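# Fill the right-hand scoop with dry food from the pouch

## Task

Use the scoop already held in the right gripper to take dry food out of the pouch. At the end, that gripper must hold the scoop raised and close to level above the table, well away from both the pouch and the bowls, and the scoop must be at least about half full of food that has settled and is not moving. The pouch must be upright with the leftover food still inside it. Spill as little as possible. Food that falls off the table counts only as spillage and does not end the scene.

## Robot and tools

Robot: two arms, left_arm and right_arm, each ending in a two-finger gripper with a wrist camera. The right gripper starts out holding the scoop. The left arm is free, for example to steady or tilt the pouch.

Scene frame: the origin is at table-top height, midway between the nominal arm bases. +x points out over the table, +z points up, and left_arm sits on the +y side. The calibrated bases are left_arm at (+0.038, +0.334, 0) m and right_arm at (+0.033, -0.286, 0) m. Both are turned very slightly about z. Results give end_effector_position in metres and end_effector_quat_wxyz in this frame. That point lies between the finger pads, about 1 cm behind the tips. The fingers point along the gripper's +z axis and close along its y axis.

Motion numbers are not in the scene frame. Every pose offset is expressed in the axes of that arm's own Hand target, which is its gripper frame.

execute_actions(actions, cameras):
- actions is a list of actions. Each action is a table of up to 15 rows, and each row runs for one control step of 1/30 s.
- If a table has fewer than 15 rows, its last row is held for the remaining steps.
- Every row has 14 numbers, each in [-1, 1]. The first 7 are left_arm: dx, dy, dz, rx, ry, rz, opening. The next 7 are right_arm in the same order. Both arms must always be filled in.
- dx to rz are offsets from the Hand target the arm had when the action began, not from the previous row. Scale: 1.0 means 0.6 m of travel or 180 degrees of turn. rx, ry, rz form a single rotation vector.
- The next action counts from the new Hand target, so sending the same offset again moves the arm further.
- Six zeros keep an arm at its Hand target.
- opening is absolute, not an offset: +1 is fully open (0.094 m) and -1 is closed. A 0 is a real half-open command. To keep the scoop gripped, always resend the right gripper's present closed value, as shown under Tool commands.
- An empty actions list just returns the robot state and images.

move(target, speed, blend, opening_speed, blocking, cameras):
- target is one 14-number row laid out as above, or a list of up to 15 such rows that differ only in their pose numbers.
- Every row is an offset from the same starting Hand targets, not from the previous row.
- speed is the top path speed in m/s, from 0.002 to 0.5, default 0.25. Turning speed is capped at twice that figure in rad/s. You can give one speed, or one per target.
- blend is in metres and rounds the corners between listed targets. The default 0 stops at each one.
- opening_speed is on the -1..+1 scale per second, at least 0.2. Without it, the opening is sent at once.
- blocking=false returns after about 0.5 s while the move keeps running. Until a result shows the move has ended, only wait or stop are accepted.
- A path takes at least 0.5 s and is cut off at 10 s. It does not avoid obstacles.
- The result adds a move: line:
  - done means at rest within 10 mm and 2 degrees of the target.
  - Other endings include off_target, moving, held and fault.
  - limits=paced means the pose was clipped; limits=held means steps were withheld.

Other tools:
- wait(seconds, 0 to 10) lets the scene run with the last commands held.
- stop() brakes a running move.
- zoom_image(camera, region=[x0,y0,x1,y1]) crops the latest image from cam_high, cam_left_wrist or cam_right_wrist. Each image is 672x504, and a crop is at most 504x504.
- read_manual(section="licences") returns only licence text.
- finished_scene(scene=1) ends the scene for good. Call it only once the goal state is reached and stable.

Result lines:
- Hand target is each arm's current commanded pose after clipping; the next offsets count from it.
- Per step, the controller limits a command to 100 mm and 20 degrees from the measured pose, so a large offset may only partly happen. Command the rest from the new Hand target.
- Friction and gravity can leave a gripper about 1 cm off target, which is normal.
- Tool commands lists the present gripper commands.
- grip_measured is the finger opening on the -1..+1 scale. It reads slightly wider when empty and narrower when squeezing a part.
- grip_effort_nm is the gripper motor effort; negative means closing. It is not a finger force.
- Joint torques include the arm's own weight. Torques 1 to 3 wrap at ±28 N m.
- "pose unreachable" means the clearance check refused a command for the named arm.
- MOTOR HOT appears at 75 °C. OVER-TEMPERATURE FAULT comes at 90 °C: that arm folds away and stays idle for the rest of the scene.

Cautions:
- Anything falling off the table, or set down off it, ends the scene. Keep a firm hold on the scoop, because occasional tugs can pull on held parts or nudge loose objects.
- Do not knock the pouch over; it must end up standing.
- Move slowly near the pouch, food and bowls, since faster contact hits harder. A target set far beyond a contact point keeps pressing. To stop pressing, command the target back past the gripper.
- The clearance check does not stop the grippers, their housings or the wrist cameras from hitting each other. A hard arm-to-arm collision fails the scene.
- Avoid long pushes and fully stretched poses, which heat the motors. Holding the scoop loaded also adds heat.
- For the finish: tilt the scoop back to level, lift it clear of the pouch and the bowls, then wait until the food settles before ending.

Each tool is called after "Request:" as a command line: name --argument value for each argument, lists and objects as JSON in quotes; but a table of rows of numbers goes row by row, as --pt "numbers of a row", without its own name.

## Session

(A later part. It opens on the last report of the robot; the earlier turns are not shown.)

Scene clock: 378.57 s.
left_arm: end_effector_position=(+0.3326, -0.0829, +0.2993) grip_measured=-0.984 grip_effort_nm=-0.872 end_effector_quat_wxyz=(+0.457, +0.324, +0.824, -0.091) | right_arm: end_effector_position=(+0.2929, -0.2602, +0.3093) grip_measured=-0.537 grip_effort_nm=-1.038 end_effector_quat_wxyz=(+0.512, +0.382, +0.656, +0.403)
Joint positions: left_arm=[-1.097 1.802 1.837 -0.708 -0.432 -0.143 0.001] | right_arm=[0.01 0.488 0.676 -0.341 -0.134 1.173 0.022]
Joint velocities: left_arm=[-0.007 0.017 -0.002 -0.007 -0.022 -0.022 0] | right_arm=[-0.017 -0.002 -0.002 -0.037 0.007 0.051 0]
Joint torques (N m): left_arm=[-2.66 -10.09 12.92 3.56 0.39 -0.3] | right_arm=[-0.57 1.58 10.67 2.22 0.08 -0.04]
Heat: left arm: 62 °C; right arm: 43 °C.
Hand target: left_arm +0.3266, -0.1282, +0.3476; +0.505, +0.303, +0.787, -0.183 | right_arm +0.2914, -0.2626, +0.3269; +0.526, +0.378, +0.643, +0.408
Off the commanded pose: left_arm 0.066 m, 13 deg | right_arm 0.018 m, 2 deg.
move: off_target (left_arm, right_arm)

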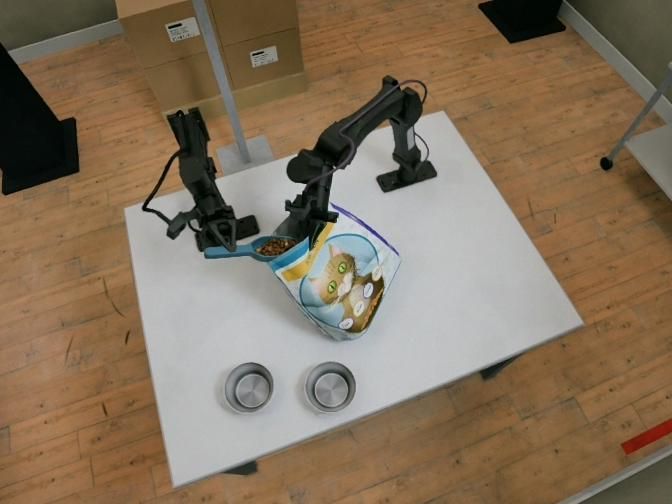

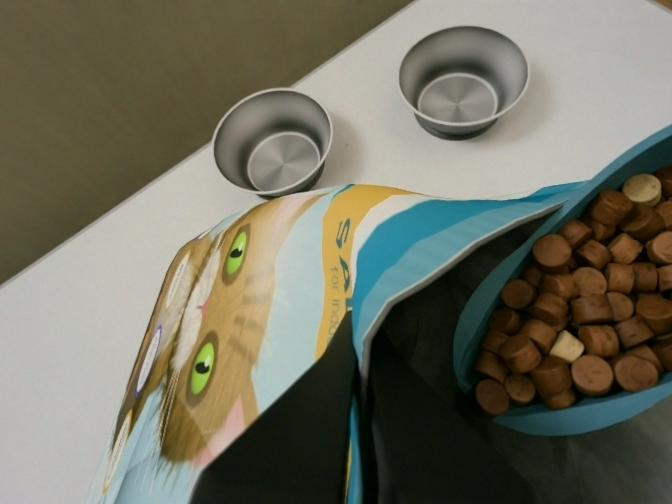

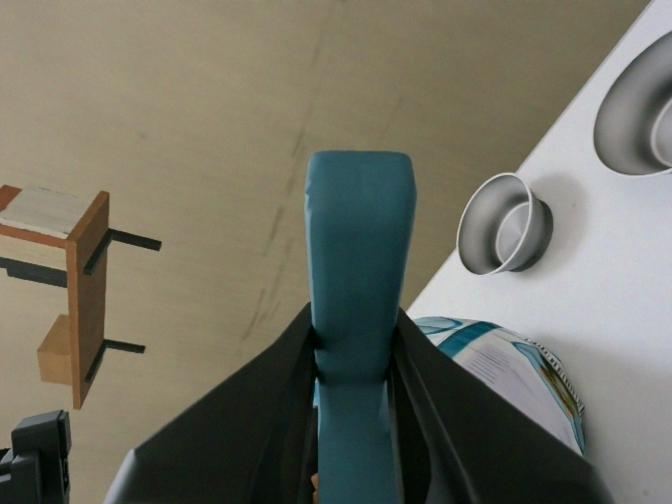

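Request:
wait --seconds 0

Scene clock: 379.63 s.
left_arm: end_effector_position=(+0.3326, -0.0829, +0.2993) grip_measured=-0.984 grip_effort_nm=-0.872 end_effector_quat_wxyz=(+0.457, +0.324, +0.824, -0.091) | right_arm: end_effector_position=(+0.2929, -0.2602, +0.3093) grip_measured=-0.537 grip_effort_nm=-1.043 end_effector_quat_wxyz=(+0.512, +0.382, +0.656, +0.403)
Joint positions: left_arm=[-1.097 1.802 1.837 -0.708 -0.432 -0.143 0.001] | right_arm=[0.01 0.488 0.676 -0.341 -0.134 1.173 0.022]
Joint velocities: left_arm=[-0.007 0.002 -0.007 -0.022 -0.066 -0.081 0] | right_arm=[-0.002 0.007 0.002 -0.037 0.037 0.022 -0.001]
Joint torques (N m): left_arm=[-2.65 -10.1 12.9 3.57 0.39 -0.3] | right_arm=[-0.5 1.59 10.67 2.2 0.05 0.01]
Heat: left arm: 62 °C; right arm: 43 °C.
Hand target: left_arm +0.3265, -0.1282, +0.3475; +0.505, +0.303, +0.787, -0.183 | right_arm +0.2914, -0.2627, +0.3269; +0.526, +0.378, +0.643, +0.408
Tool commands: left_gripper/opening=-1.0 right_gripper/opening=-0.977304
Off the commanded pose: left_arm 0.066 m, 13 deg | right_arm 0.018 m, 2 deg.

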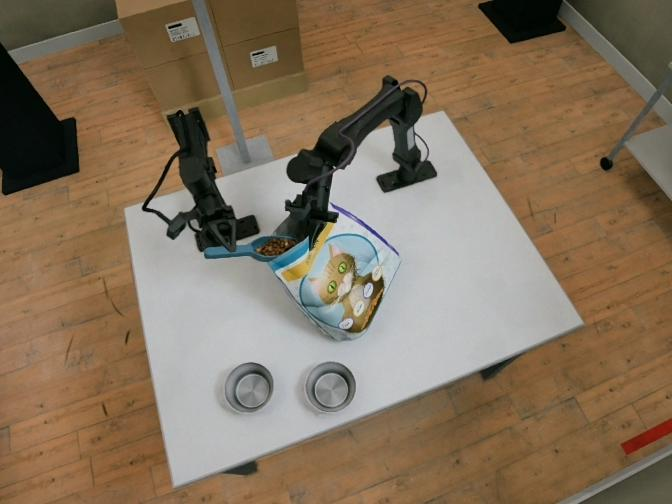

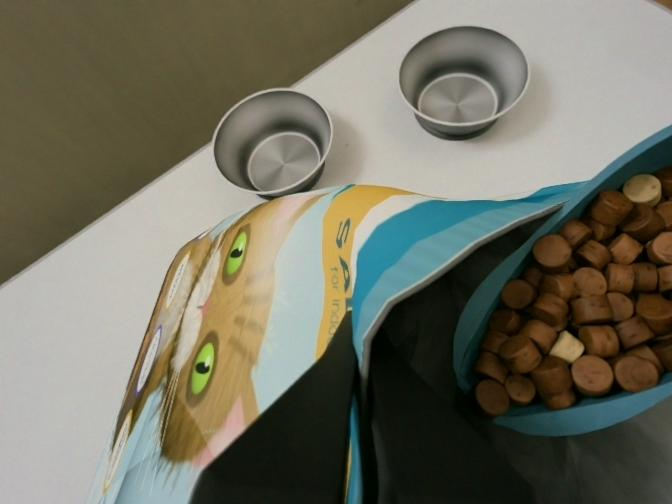

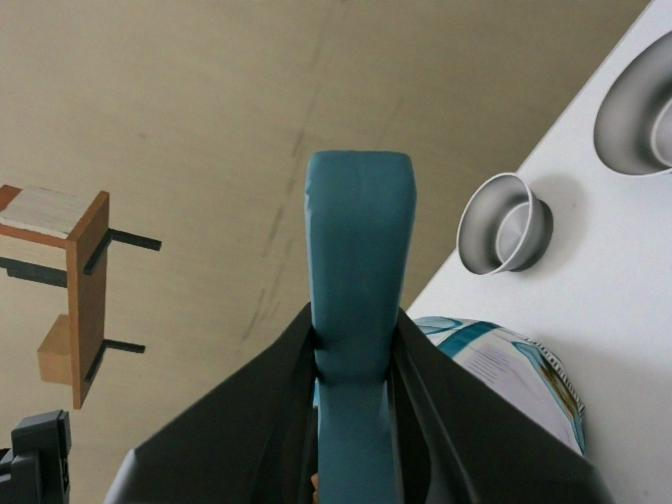

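Request:
zoom_image --camera "cam_left_wrist" --region '[380, 100, 672, 460]'

Request:
zoom_image --camera "cam_high" --region '[190, 190, 350, 310]'

Scaled by 1.400 from the camera's 672x504 image, which has a finer 960x720 frame.

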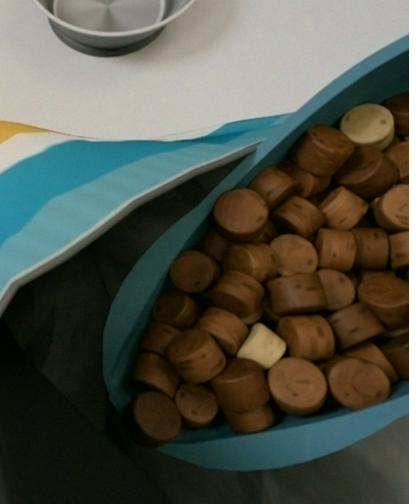

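Scaled by 3.150 from the camera's 672x504 image, which has a finer 960x720 frame.

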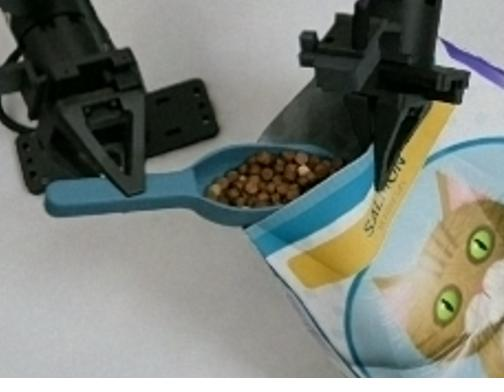

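Request:
move --target '[0,0,0,0,0,0,-1,-0.1025,-0.008,-0.0247,0,0,0,-0.977304]' --speed 0.12 --cameras '["cam_high"]'

Scene clock: 383.90 s.
left_arm: end_effector_position=(+0.3274, -0.0904, +0.3024) grip_measured=-0.984 grip_effort_nm=-0.872 end_effector_quat_wxyz=(+0.458, +0.329, +0.819, -0.103) | right_arm: end_effector_position=(+0.2876, -0.3273, +0.3264) grip_measured=-0.537 grip_effort_nm=-1.043 end_effector_quat_wxyz=(+0.504, +0.405, +0.638, +0.419)
Joint positions: left_arm=[-1.108 1.806 1.846 -0.699 -0.417 -0.144 0.001] | right_arm=[-0.677 0.595 0.76 -0.37 -0.8 1.111 0.022]
Joint velocities: left_arm=[-0.007 -0.002 -0.022 0.022 -0.007 -0.007 0] | right_arm=[-0.027 -0.007 -0.002 -0.022 0.007 -0.095 0]
Joint torques (N m): left_arm=[-1.74 -9.89 12.66 3.5 0.24 -0.29] | right_arm=[-0.31 1.16 11.44 2.01 -0.18 -0.17]
Heat: left arm: 62 °C; right arm: 43 °C.
Hand target: left_arm +0.3266, -0.1281, +0.3476; +0.505, +0.303, +0.787, -0.182 | right_arm +0.2858, -0.3250, +0.3473; +0.525, +0.382, +0.638, +0.415
Off the commanded pose: left_arm 0.059 m, 12 deg | right_arm 0.021 m, 4 deg.
move: off_target (left_arm, right_arm)
Images, in order (width x height): cam_high 672x504.

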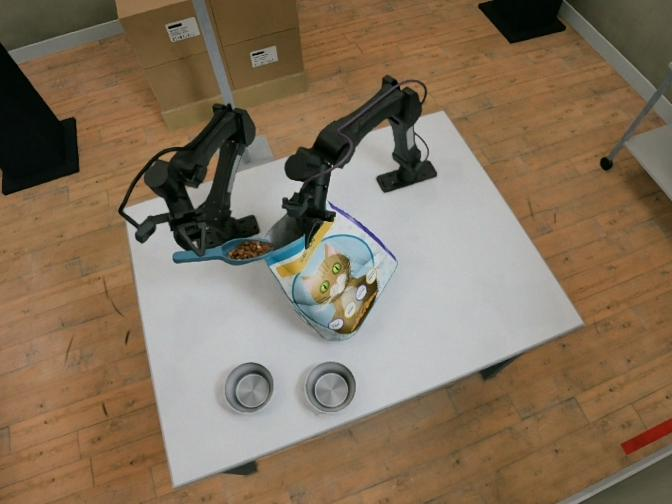

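Request:
move --target '[0.0167,-0.0711,0.0085,-0.0183,0.0088,0.0395,-1,-0.0885,0,-0.0145,-0.0173,0,0.0644,-0.977304]' --speed 0.08

Scene clock: 386.33 s.
left_arm: end_effector_position=(+0.3042, -0.1304, +0.3027) grip_measured=-0.984 grip_effort_nm=-0.867 end_effector_quat_wxyz=(+0.476, +0.358, +0.800, -0.065) | right_arm: end_effector_position=(+0.2865, -0.3781, +0.3505) grip_measured=-0.537 grip_effort_nm=-1.043 end_effector_quat_wxyz=(+0.476, +0.447, +0.578, +0.489)
Joint positions: left_arm=[-1.22 1.937 2.011 -0.757 -0.551 -0.118 0.001] | right_arm=[-0.986 0.765 0.818 -0.215 -1.127 1.311 0.022]
Joint velocities: left_arm=[-0.007 -0.012 0.017 -0.051 -0.037 0.066 0] | right_arm=[-0.002 -0.007 0.002 0.022 -0.037 0.007 0]
Joint torques (N m): left_arm=[-1.84 -10.71 12.26 3.04 0 -0.08] | right_arm=[-0.44 -0.06 10.84 1.85 -0.2 0.07]
Heat: left arm: 62 °C; right arm: 43 °C.
Hand target: left_arm +0.2990, -0.1603, +0.3366; +0.513, +0.339, +0.779, -0.124 | right_arm +0.2850, -0.3760, +0.3681; +0.491, +0.430, +0.581, +0.487
Off the commanded pose: left_arm 0.045 m, 9 deg | right_arm 0.017 m, 3 deg.
move: off_target (left_arm, right_arm)

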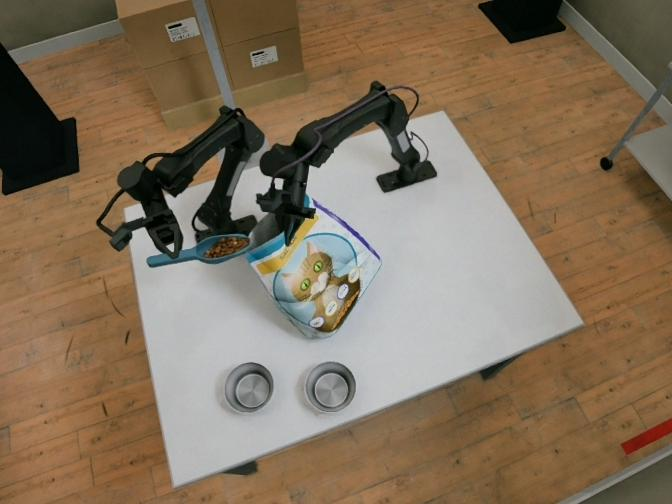

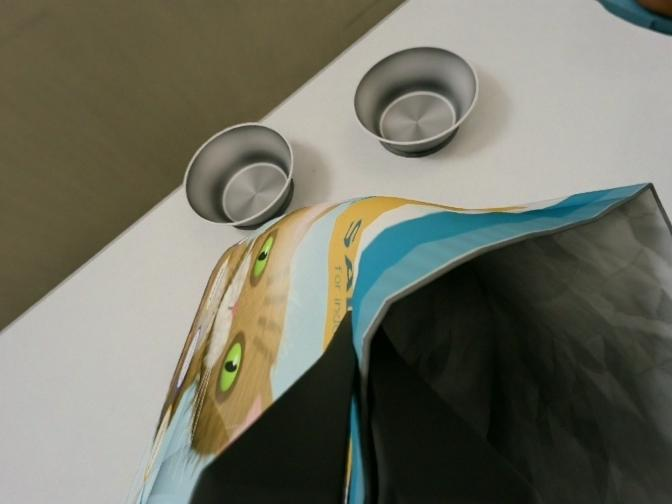

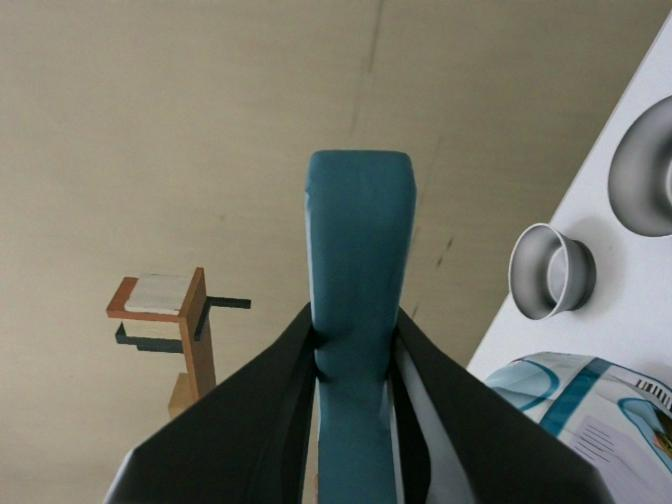

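Request:
zoom_image --camera "cam_high" --region '[140, 160, 400, 360]'

Scaled by 1.938 from the camera's 672x504 image, which has a finer 960x720 frame.

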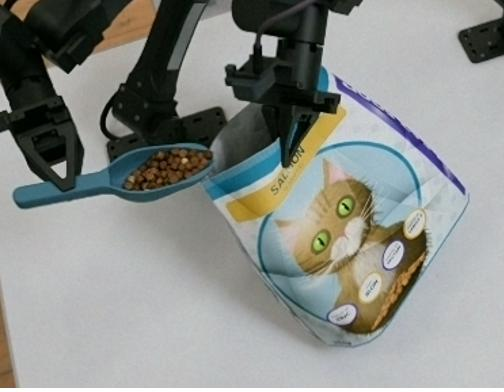

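Request:
move --pt "0 0 0 0 0 0 -1 0.0597 -0.0142 -0.0295 -0.0072 0.074 -0.072 -0.977304" --pt "0 0 0 0 0 0 -1 0.128 -0.0792 -0.0177 -0.011 0.1139 -0.111 -0.977304" --speed 0.1

Scene clock: 395.60 s.
left_arm: end_effector_position=(+0.3042, -0.1303, +0.3027) grip_measured=-0.984 grip_effort_nm=-0.862 end_effector_quat_wxyz=(+0.476, +0.358, +0.800, -0.065) | right_arm: end_effector_position=(+0.2614, -0.3089, +0.3010) grip_measured=-0.537 grip_effort_nm=-1.038 end_effector_quat_wxyz=(+0.452, +0.238, +0.710, +0.485)
Joint positions: left_arm=[-1.22 1.937 2.011 -0.757 -0.551 -0.118 0.001] | right_arm=[-0.974 0.834 0.85 -0.925 -1.418 0.241 0.022]
Joint velocities: left_arm=[0.012 -0.012 0.017 -0.051 0.007 0.066 -0.001] | right_arm=[-0.007 0.002 -0.002 0.037 0.022 -0.022 -0.001]
Joint torques (N m): left_arm=[-1.84 -10.71 12.23 3.05 0 -0.09] | right_arm=[0.38 0.06 10.06 1.04 -0.39 -0.25]
Heat: left arm: 60 °C; right arm: 44 °C.
Hand target: left_arm +0.2991, -0.1603, +0.3366; +0.513, +0.339, +0.779, -0.124 | right_arm +0.2616, -0.3088, +0.3099; +0.463, +0.220, +0.717, +0.473
Off the commanded pose: left_arm 0.046 m, 9 deg | right_arm 0.009 m, 3 deg.
move: off_target (left_arm, right_arm)

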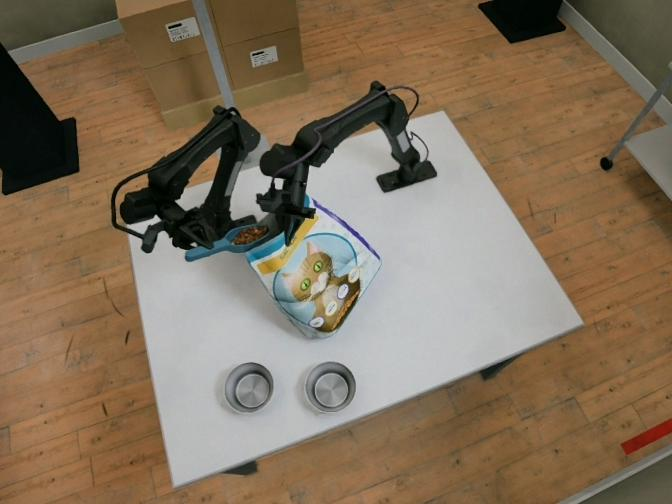

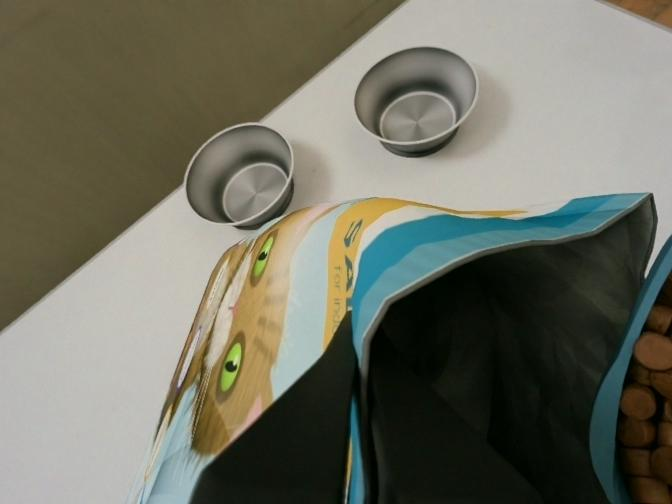

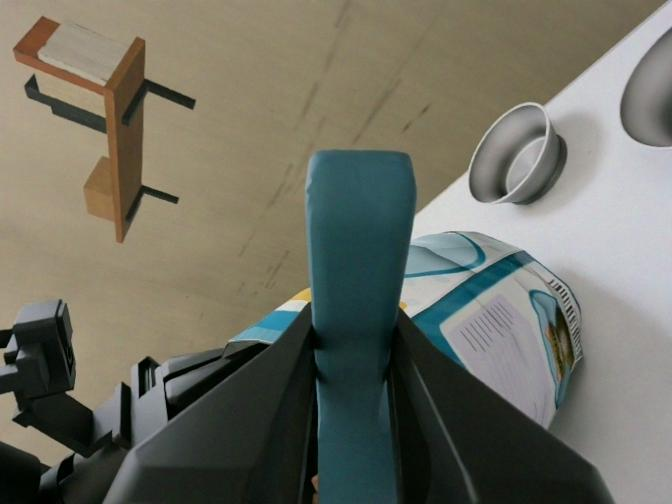

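Request:
zoom_image --camera "cam_left_wrist" --region '[360, 150, 672, 504]'

Request:
zoom_image --camera "cam_high" --region '[150, 180, 350, 320]'

Scaled by 1.424 from the camera's 672x504 image, which has a finer 960x720 frame.

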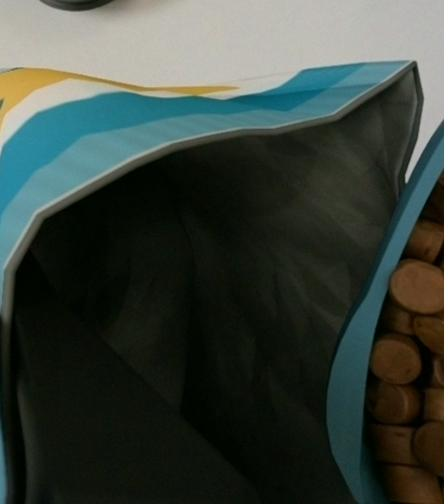

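Scaled by 2.520 from the camera's 672x504 image, which has a finer 960x720 frame.

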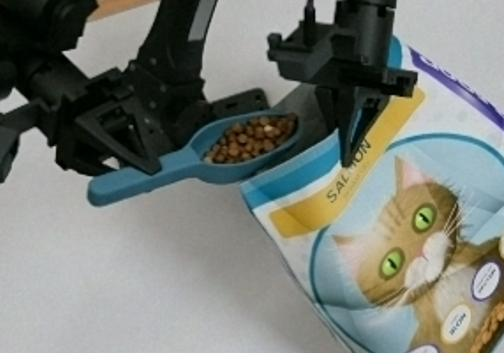

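Request:
move --target '[0,0,0,0,0,0,-1,0.0787,0,0.0473,0.0279,-0.0348,-0.0258,-0.977304]' --speed 0.08

Scene clock: 398.67 s.
left_arm: end_effector_position=(+0.3043, -0.1302, +0.3027) grip_measured=-0.984 grip_effort_nm=-0.867 end_effector_quat_wxyz=(+0.476, +0.358, +0.800, -0.065) | right_arm: end_effector_position=(+0.2656, -0.2613, +0.2838) grip_measured=-0.537 grip_effort_nm=-1.038 end_effector_quat_wxyz=(+0.505, +0.239, +0.725, +0.403)
Joint positions: left_arm=[-1.22 1.937 2.011 -0.757 -0.551 -0.118 0.001] | right_arm=[-0.495 0.421 0.606 -0.434 -0.838 0.804 0.022]
Joint velocities: left_arm=[-0.002 -0.002 0.002 -0.037 -0.007 -0.051 0.001] | right_arm=[-0.022 -0.002 -0.007 0.022 -0.022 0.051 -0.001]
Joint torques (N m): left_arm=[-1.84 -10.73 12.23 3.05 0 -0.09] | right_arm=[0.58 0.79 6.09 2.13 -0.07 0.04]
Heat: left arm: 60 °C; right arm: 44 °C.
Hand target: left_arm +0.2991, -0.1603, +0.3366; +0.513, +0.339, +0.779, -0.124 | right_arm +0.2652, -0.2601, +0.2826; +0.509, +0.236, +0.722, +0.404
Off the commanded pose: left_arm 0.046 m, 9 deg | right_arm 0.002 m, 1 deg.
move: off_target (left_arm)

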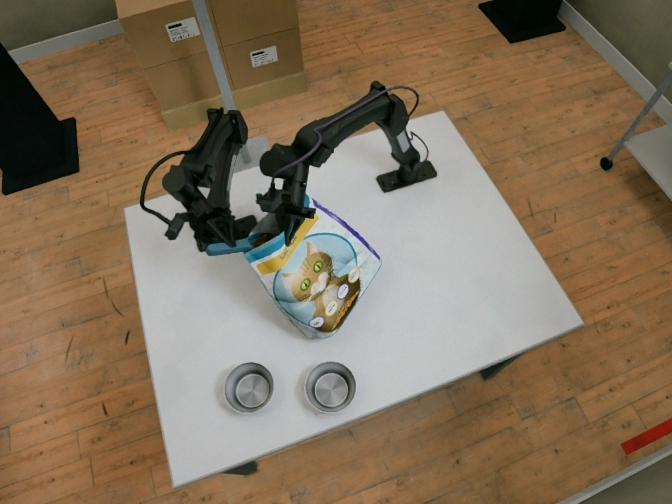

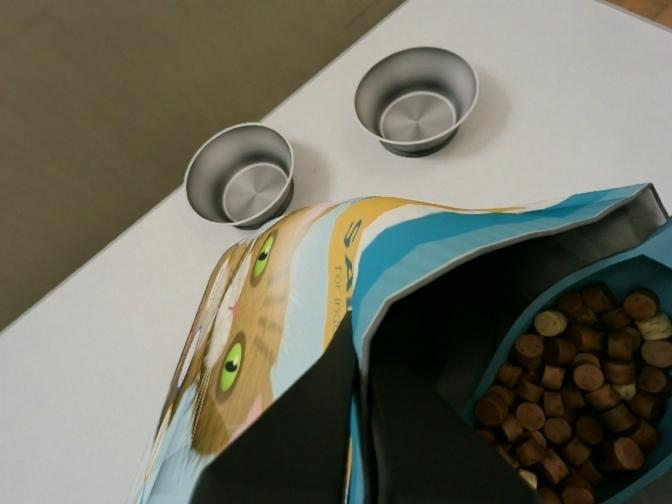

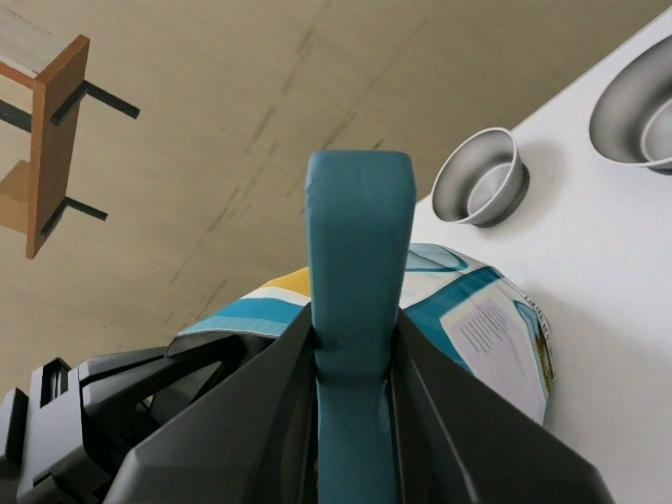

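Request:
zoom_image --camera "cam_left_wrist" --region '[400, 150, 672, 504]'

Request:
zoom_image --camera "cam_right_wrist" --region '[100, 230, 560, 504]'

Scaled by 1.424 from the camera's 672x504 image, which has a finer 960x720 frame.

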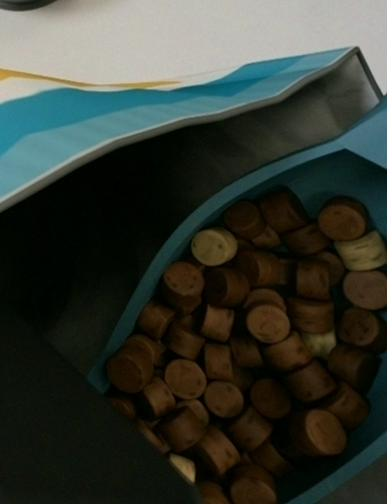

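Scaled by 1.096 from the camera's 672x504 image, which has a finer 960x720 frame.

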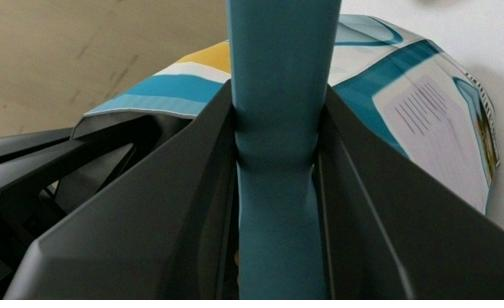

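Request:
move --target '[0,0,0,0,0,0,-1,0.103,0.0077,0.0288,0.0414,-0.0448,-0.0317,-0.977304]' --speed 0.08

Scene clock: 401.53 s.
left_arm: end_effector_position=(+0.3043, -0.1302, +0.3027) grip_measured=-0.984 grip_effort_nm=-0.867 end_effector_quat_wxyz=(+0.476, +0.358, +0.800, -0.065) | right_arm: end_effector_position=(+0.2561, -0.2038, +0.2531) grip_measured=-0.537 grip_effort_nm=-1.043 end_effector_quat_wxyz=(+0.568, +0.244, +0.726, +0.300)
Joint positions: left_arm=[-1.22 1.937 2.011 -0.757 -0.551 -0.118 0.001] | right_arm=[0.814 0.338 0.477 -0.359 0.636 0.942 0.022]
Joint velocities: left_arm=[0.007 0.022 0.007 -0.007 0.051 0.007 -0.001] | right_arm=[0.012 -0.012 -0.007 0.037 0.037 -0.081 -0.001]
Joint torques (N m): left_arm=[-1.84 -10.71 12.25 3.04 0 -0.09] | right_arm=[0.62 2.29 6.35 2.21 0.22 0.05]
Heat: left arm: 60 °C; right arm: 43 °C.
Hand target: left_arm +0.2991, -0.1603, +0.3366; +0.513, +0.339, +0.779, -0.124 | right_arm +0.2574, -0.2030, +0.2494; +0.568, +0.249, +0.724, +0.301
Off the commanded pose: left_arm 0.046 m, 9 deg | right_arm 0.004 m, 3 deg.
move: off_target (left_arm, right_arm)

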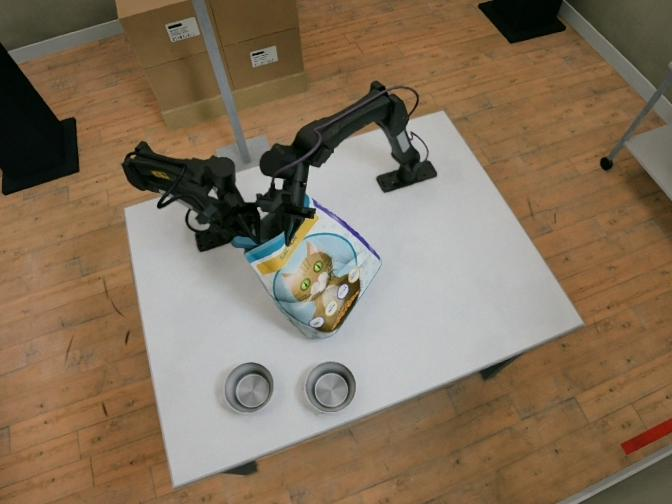

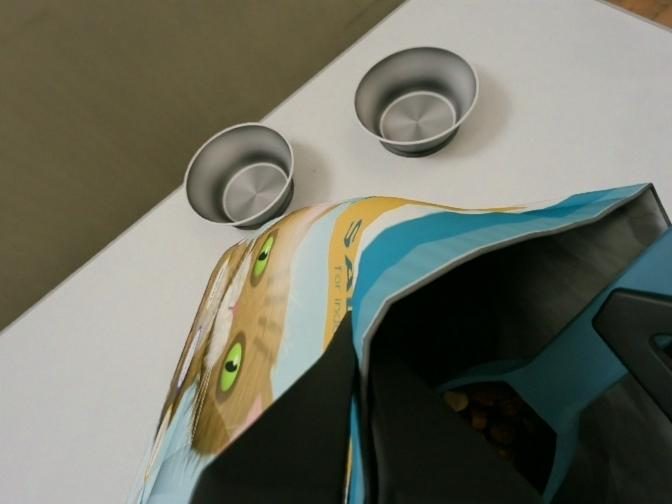

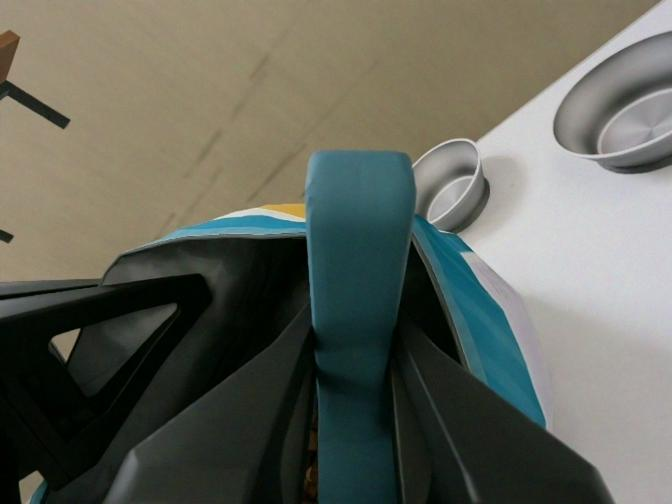

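Request:
zoom_image --camera "cam_right_wrist" --region '[60, 150, 560, 504]'

Request:
zoom_image --camera "cam_left_wrist" --region '[380, 180, 672, 504]'

Scaled by 1.008 from the camera's 672x504 image, which has a finer 960x720 frame.

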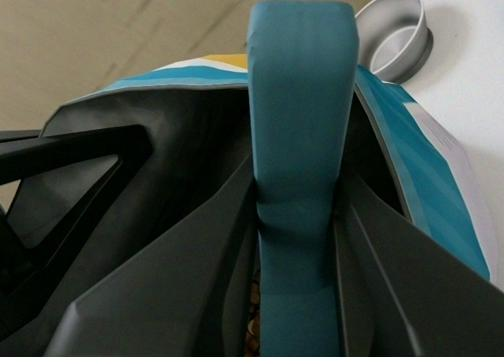

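Scaled by 1.556 from the camera's 672x504 image, which has a finer 960x720 frame.

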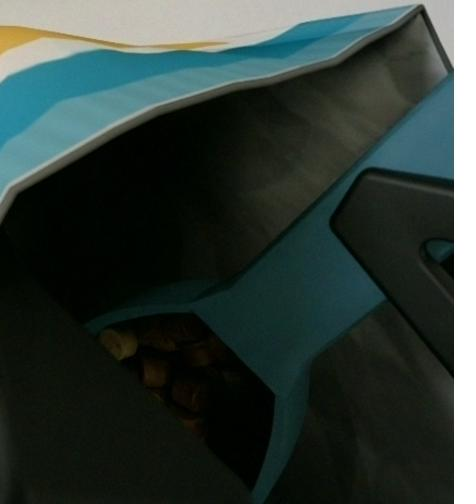

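Request:
move --target '[0,0,0,0,0,0,-1,0.0963,0.0088,0.0407,0.084,-0.0312,-0.0098,-0.977304]' --speed 0.06

Scene clock: 405.27 s.
left_arm: end_effector_position=(+0.3034, -0.1308, +0.3034) grip_measured=-0.984 grip_effort_nm=-0.862 end_effector_quat_wxyz=(+0.477, +0.360, +0.799, -0.065) | right_arm: end_effector_position=(+0.2680, -0.1558, +0.2111) grip_measured=-0.537 grip_effort_nm=-1.033 end_effector_quat_wxyz=(+0.574, +0.325, +0.727, +0.189)
Joint positions: left_arm=[-1.222 1.937 2.013 -0.757 -0.551 -0.115 0.001] | right_arm=[1.159 0.91 0.587 -0.411 1.158 1.43 0.022]
Joint velocities: left_arm=[-0.007 0.002 0.007 0.022 -0.007 -0.037 0] | right_arm=[-0.002 -0.022 -0.007 -0.007 0.007 0.022 0]
Joint torques (N m): left_arm=[-1.7 -10.66 12.18 3.05 0.01 -0.11] | right_arm=[0.68 -0.36 9.8 1.03 0.44 -0.02]
Heat: left arm: 59 °C; right arm: 43 °C.
Hand target: left_arm +0.2990, -0.1603, +0.3367; +0.513, +0.339, +0.779, -0.124 | right_arm +0.2670, -0.1549, +0.2143; +0.574, +0.321, +0.731, +0.182
Off the commanded pose: left_arm 0.045 m, 9 deg | right_arm 0.001 m, 1 deg.
move: off_target (left_arm)

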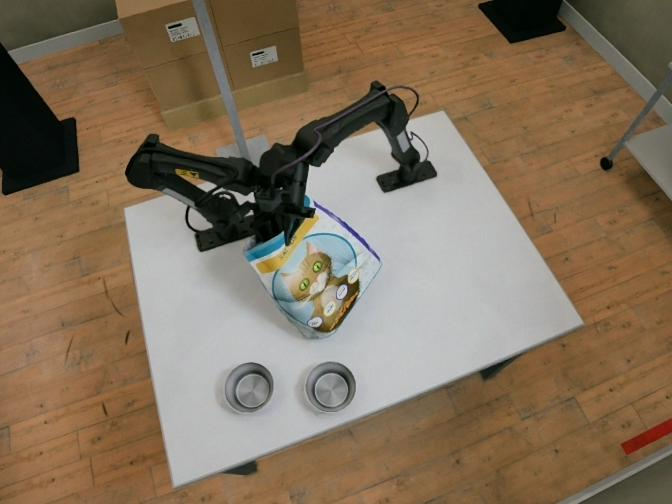

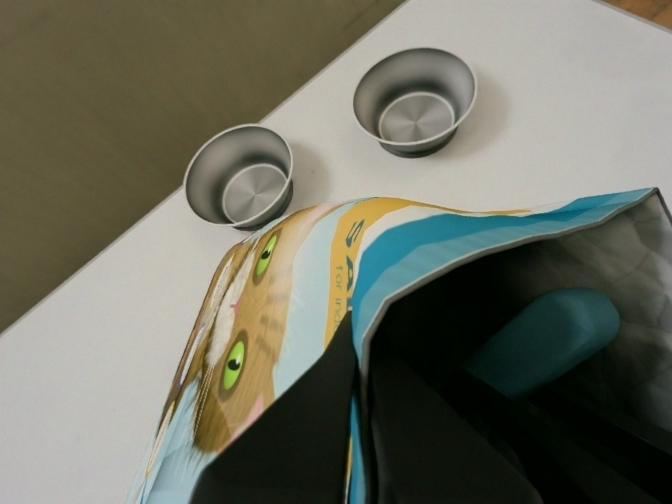

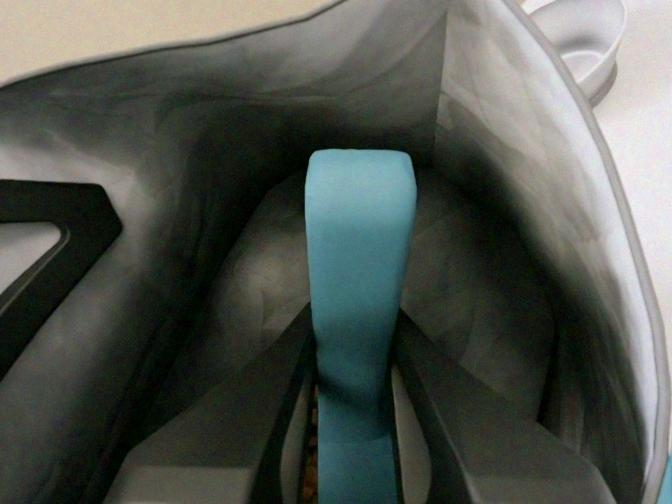

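Request:
move --target '[0,0,0,0,0,0,-1,0.0613,0.0057,0.0418,0.0483,-0.0272,0.0071,-0.977304]' --speed 0.05

Scene clock: 408.60 s.
left_arm: end_effector_position=(+0.3034, -0.1286, +0.3016) grip_measured=-0.984 grip_effort_nm=-0.862 end_effector_quat_wxyz=(+0.474, +0.363, +0.800, -0.058) | right_arm: end_effector_position=(+0.2870, -0.1395, +0.2037) grip_measured=-0.537 grip_effort_nm=-1.048 end_effector_quat_wxyz=(+0.608, +0.384, +0.684, +0.125)
Joint positions: left_arm=[-1.222 1.937 2.013 -0.77 -0.556 -0.109 0.001] | right_arm=[1.151 1.278 0.784 -0.624 1.312 1.819 0.022]
Joint velocities: left_arm=[-0.007 -0.002 0.012 -0.007 -0.007 0.007 0] | right_arm=[0.002 0.007 -0.002 -0.022 0.022 0.037 0]
Joint torques (N m): left_arm=[-1.72 -10.85 12.04 3.16 0.06 -0.18] | right_arm=[0.5 -1.01 7.62 0.77 -0.29 0.05]
Heat: left arm: 59 °C; right arm: 43 °C.
Hand target: left_arm +0.2989, -0.1603, +0.3366; +0.513, +0.339, +0.779, -0.124 | right_arm +0.2868, -0.1292, +0.1850; +0.577, +0.378, +0.714, +0.119
Off the commanded pose: left_arm 0.048 m, 10 deg | right_arm 0.023 m, 5 deg.
move: off_target (left_arm, right_arm)

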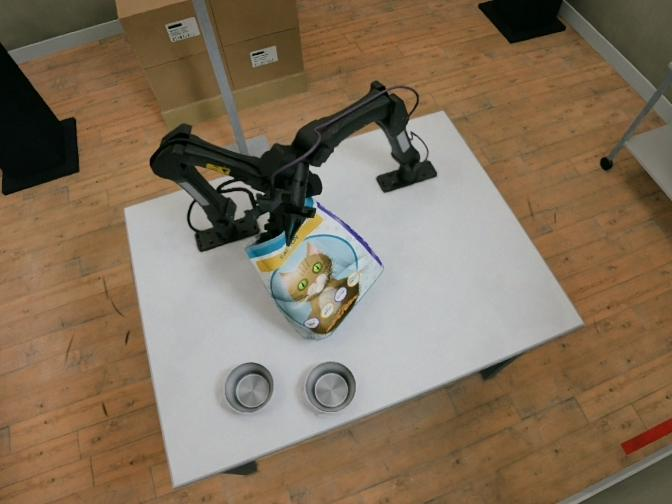

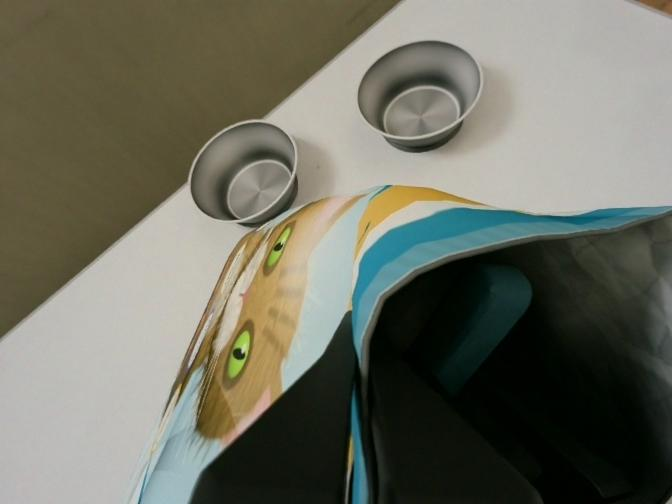

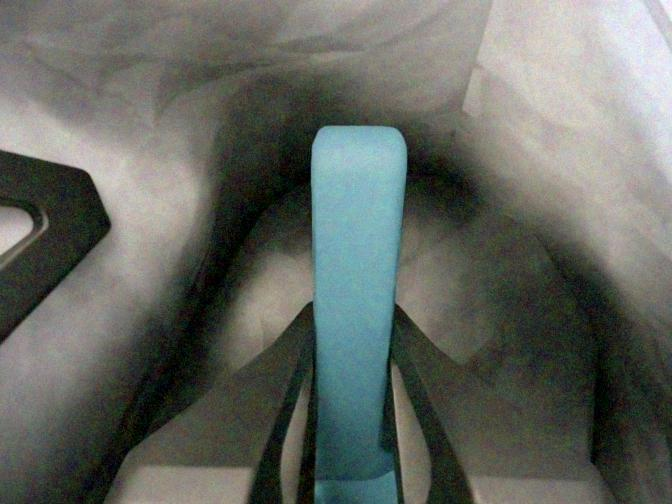

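Request:
zoom_image --camera "cam_high" --region '[200, 150, 340, 280]'

Request:
zoom_image --camera "cam_left_wrist" --region '[340, 180, 672, 504]'

Scaled by 3.600 from the camera's 672x504 image, which has a finer 960x720 frame.

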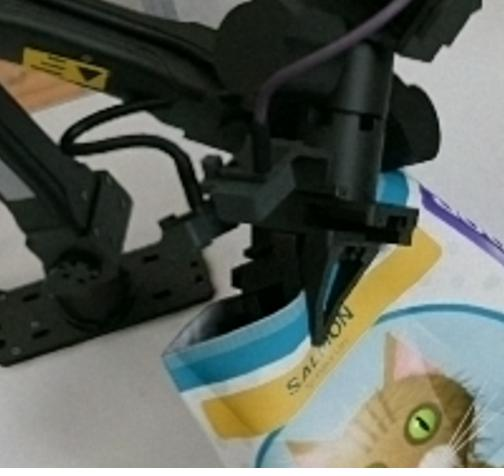

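Scaled by 1.518 from the camera's 672x504 image, which has a finer 960x720 frame.

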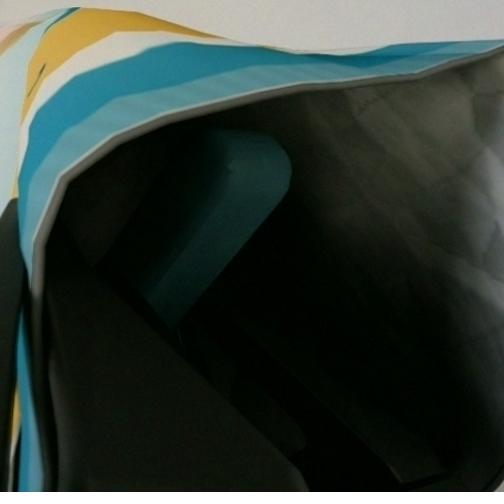

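Request:
move --target '[0,0,0,0,0,0,-1,-0.0025,0.0412,0.0167,0,0,0,-0.977304]' --speed 0.05

Scene clock: 412.80 s.
left_arm: end_effector_position=(+0.3035, -0.1286, +0.3017) grip_measured=-0.984 grip_effort_nm=-0.867 end_effector_quat_wxyz=(+0.475, +0.363, +0.800, -0.058) | right_arm: end_effector_position=(+0.3018, -0.1334, +0.2080) grip_measured=-0.537 grip_effort_nm=-1.043 end_effector_quat_wxyz=(+0.606, +0.370, +0.698, +0.092)
Joint positions: left_arm=[-1.222 1.937 2.013 -0.769 -0.557 -0.109 0.001] | right_arm=[1.103 1.333 0.851 -0.605 1.285 1.709 0.022]
Joint velocities: left_arm=[-0.002 0.002 0.007 0.037 0.066 -0.022 -0.001] | right_arm=[-0.002 -0.007 0.012 0.007 0.037 0.007 0]
Joint torques (N m): left_arm=[-1.7 -10.84 12.05 3.15 0.06 -0.18] | right_arm=[0.44 -1.92 8.87 1.38 -0.3 0.06]
Heat: left arm: 60 °C; right arm: 43 °C.
Hand target: left_arm +0.2990, -0.1603, +0.3367; +0.513, +0.339, +0.779, -0.124 | right_arm +0.3059, -0.1164, +0.1980; +0.576, +0.378, +0.715, +0.119
Off the commanded pose: left_arm 0.047 m, 9 deg | right_arm 0.021 m, 5 deg.
move: off_target (left_arm, right_arm)

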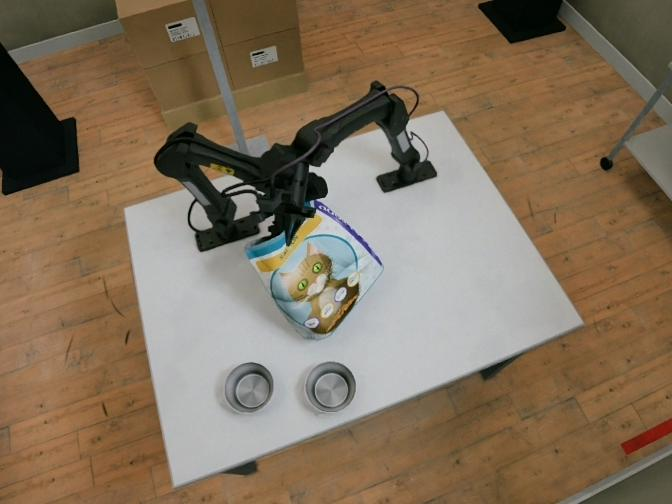

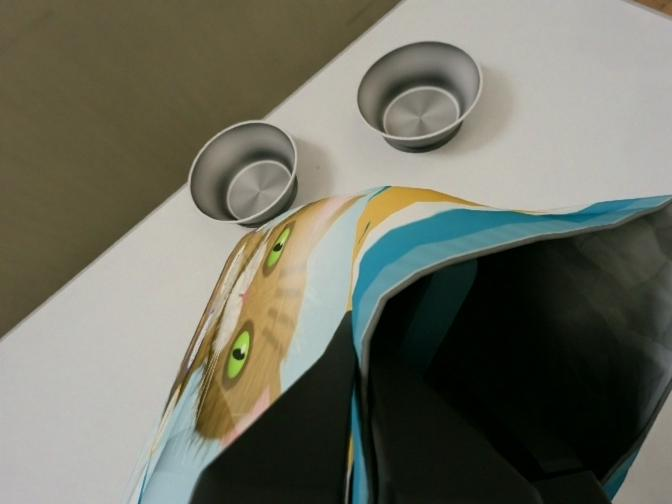

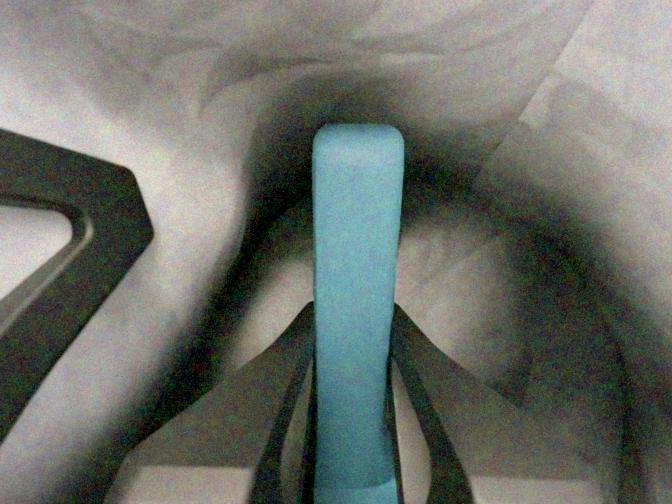

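Request:
move --target '[0,0,0,0,0,0,-1,-0.0122,0.0101,-0.005,-0.0157,0,0.138,-0.977304]' --speed 0.07

Scene clock: 416.70 s.
left_arm: end_effector_position=(+0.3039, -0.1290, +0.3043) grip_measured=-0.984 grip_effort_nm=-0.862 end_effector_quat_wxyz=(+0.477, +0.361, +0.799, -0.060) | right_arm: end_effector_position=(+0.3027, -0.1344, +0.2087) grip_measured=-0.537 grip_effort_nm=-1.043 end_effector_quat_wxyz=(+0.588, +0.463, +0.641, +0.173)
Joint positions: left_arm=[-1.222 1.937 2.017 -0.767 -0.558 -0.109 0.001] | right_arm=[1.098 1.33 0.851 -0.6 1.283 1.973 0.022]
Joint velocities: left_arm=[0.002 0.017 0.007 0.007 0.066 0.037 0] | right_arm=[-0.012 -0.002 -0.007 -0.051 -0.037 -0.081 0.001]
Joint torques (N m): left_arm=[-1.7 -10.65 11.86 3.13 0.08 -0.18] | right_arm=[1.16 -5 7.08 2.23 -0.13 0.75]
Heat: left arm: 61 °C; right arm: 43 °C.
Hand target: left_arm +0.2989, -0.1604, +0.3367; +0.513, +0.339, +0.779, -0.124 | right_arm +0.3059, -0.1165, +0.2078; +0.546, +0.509, +0.613, +0.257
Off the commanded pose: left_arm 0.045 m, 9 deg | right_arm 0.018 m, 12 deg.
move: off_target (left_arm, right_arm)

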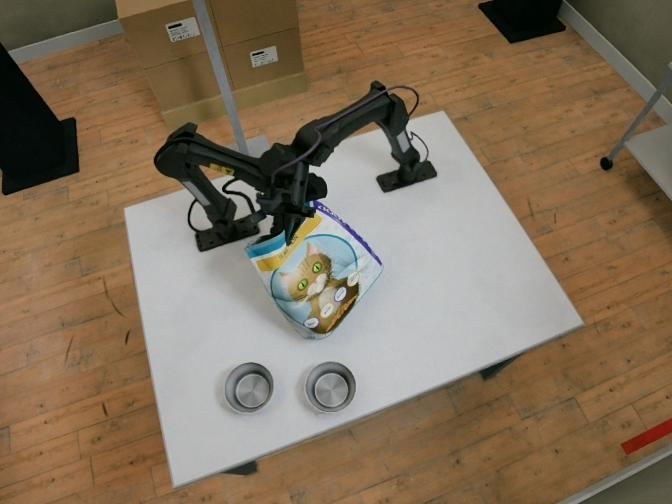

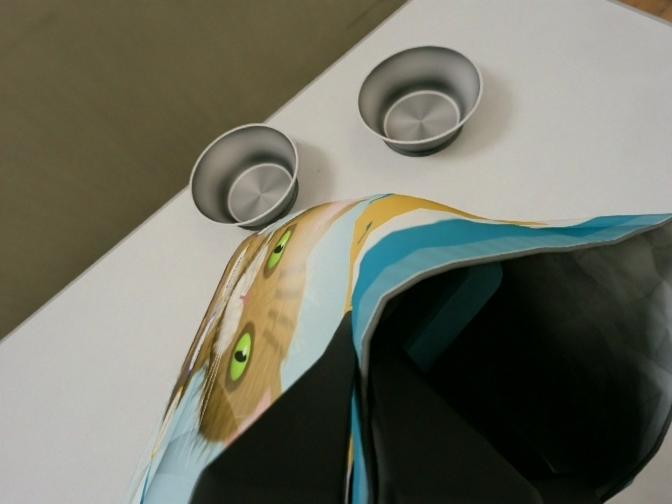

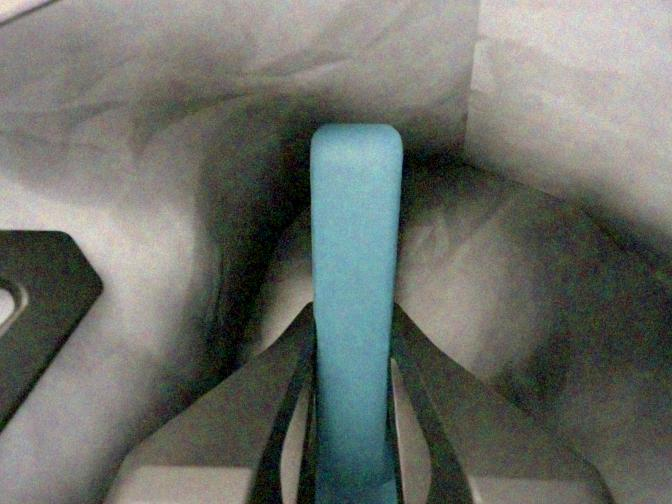

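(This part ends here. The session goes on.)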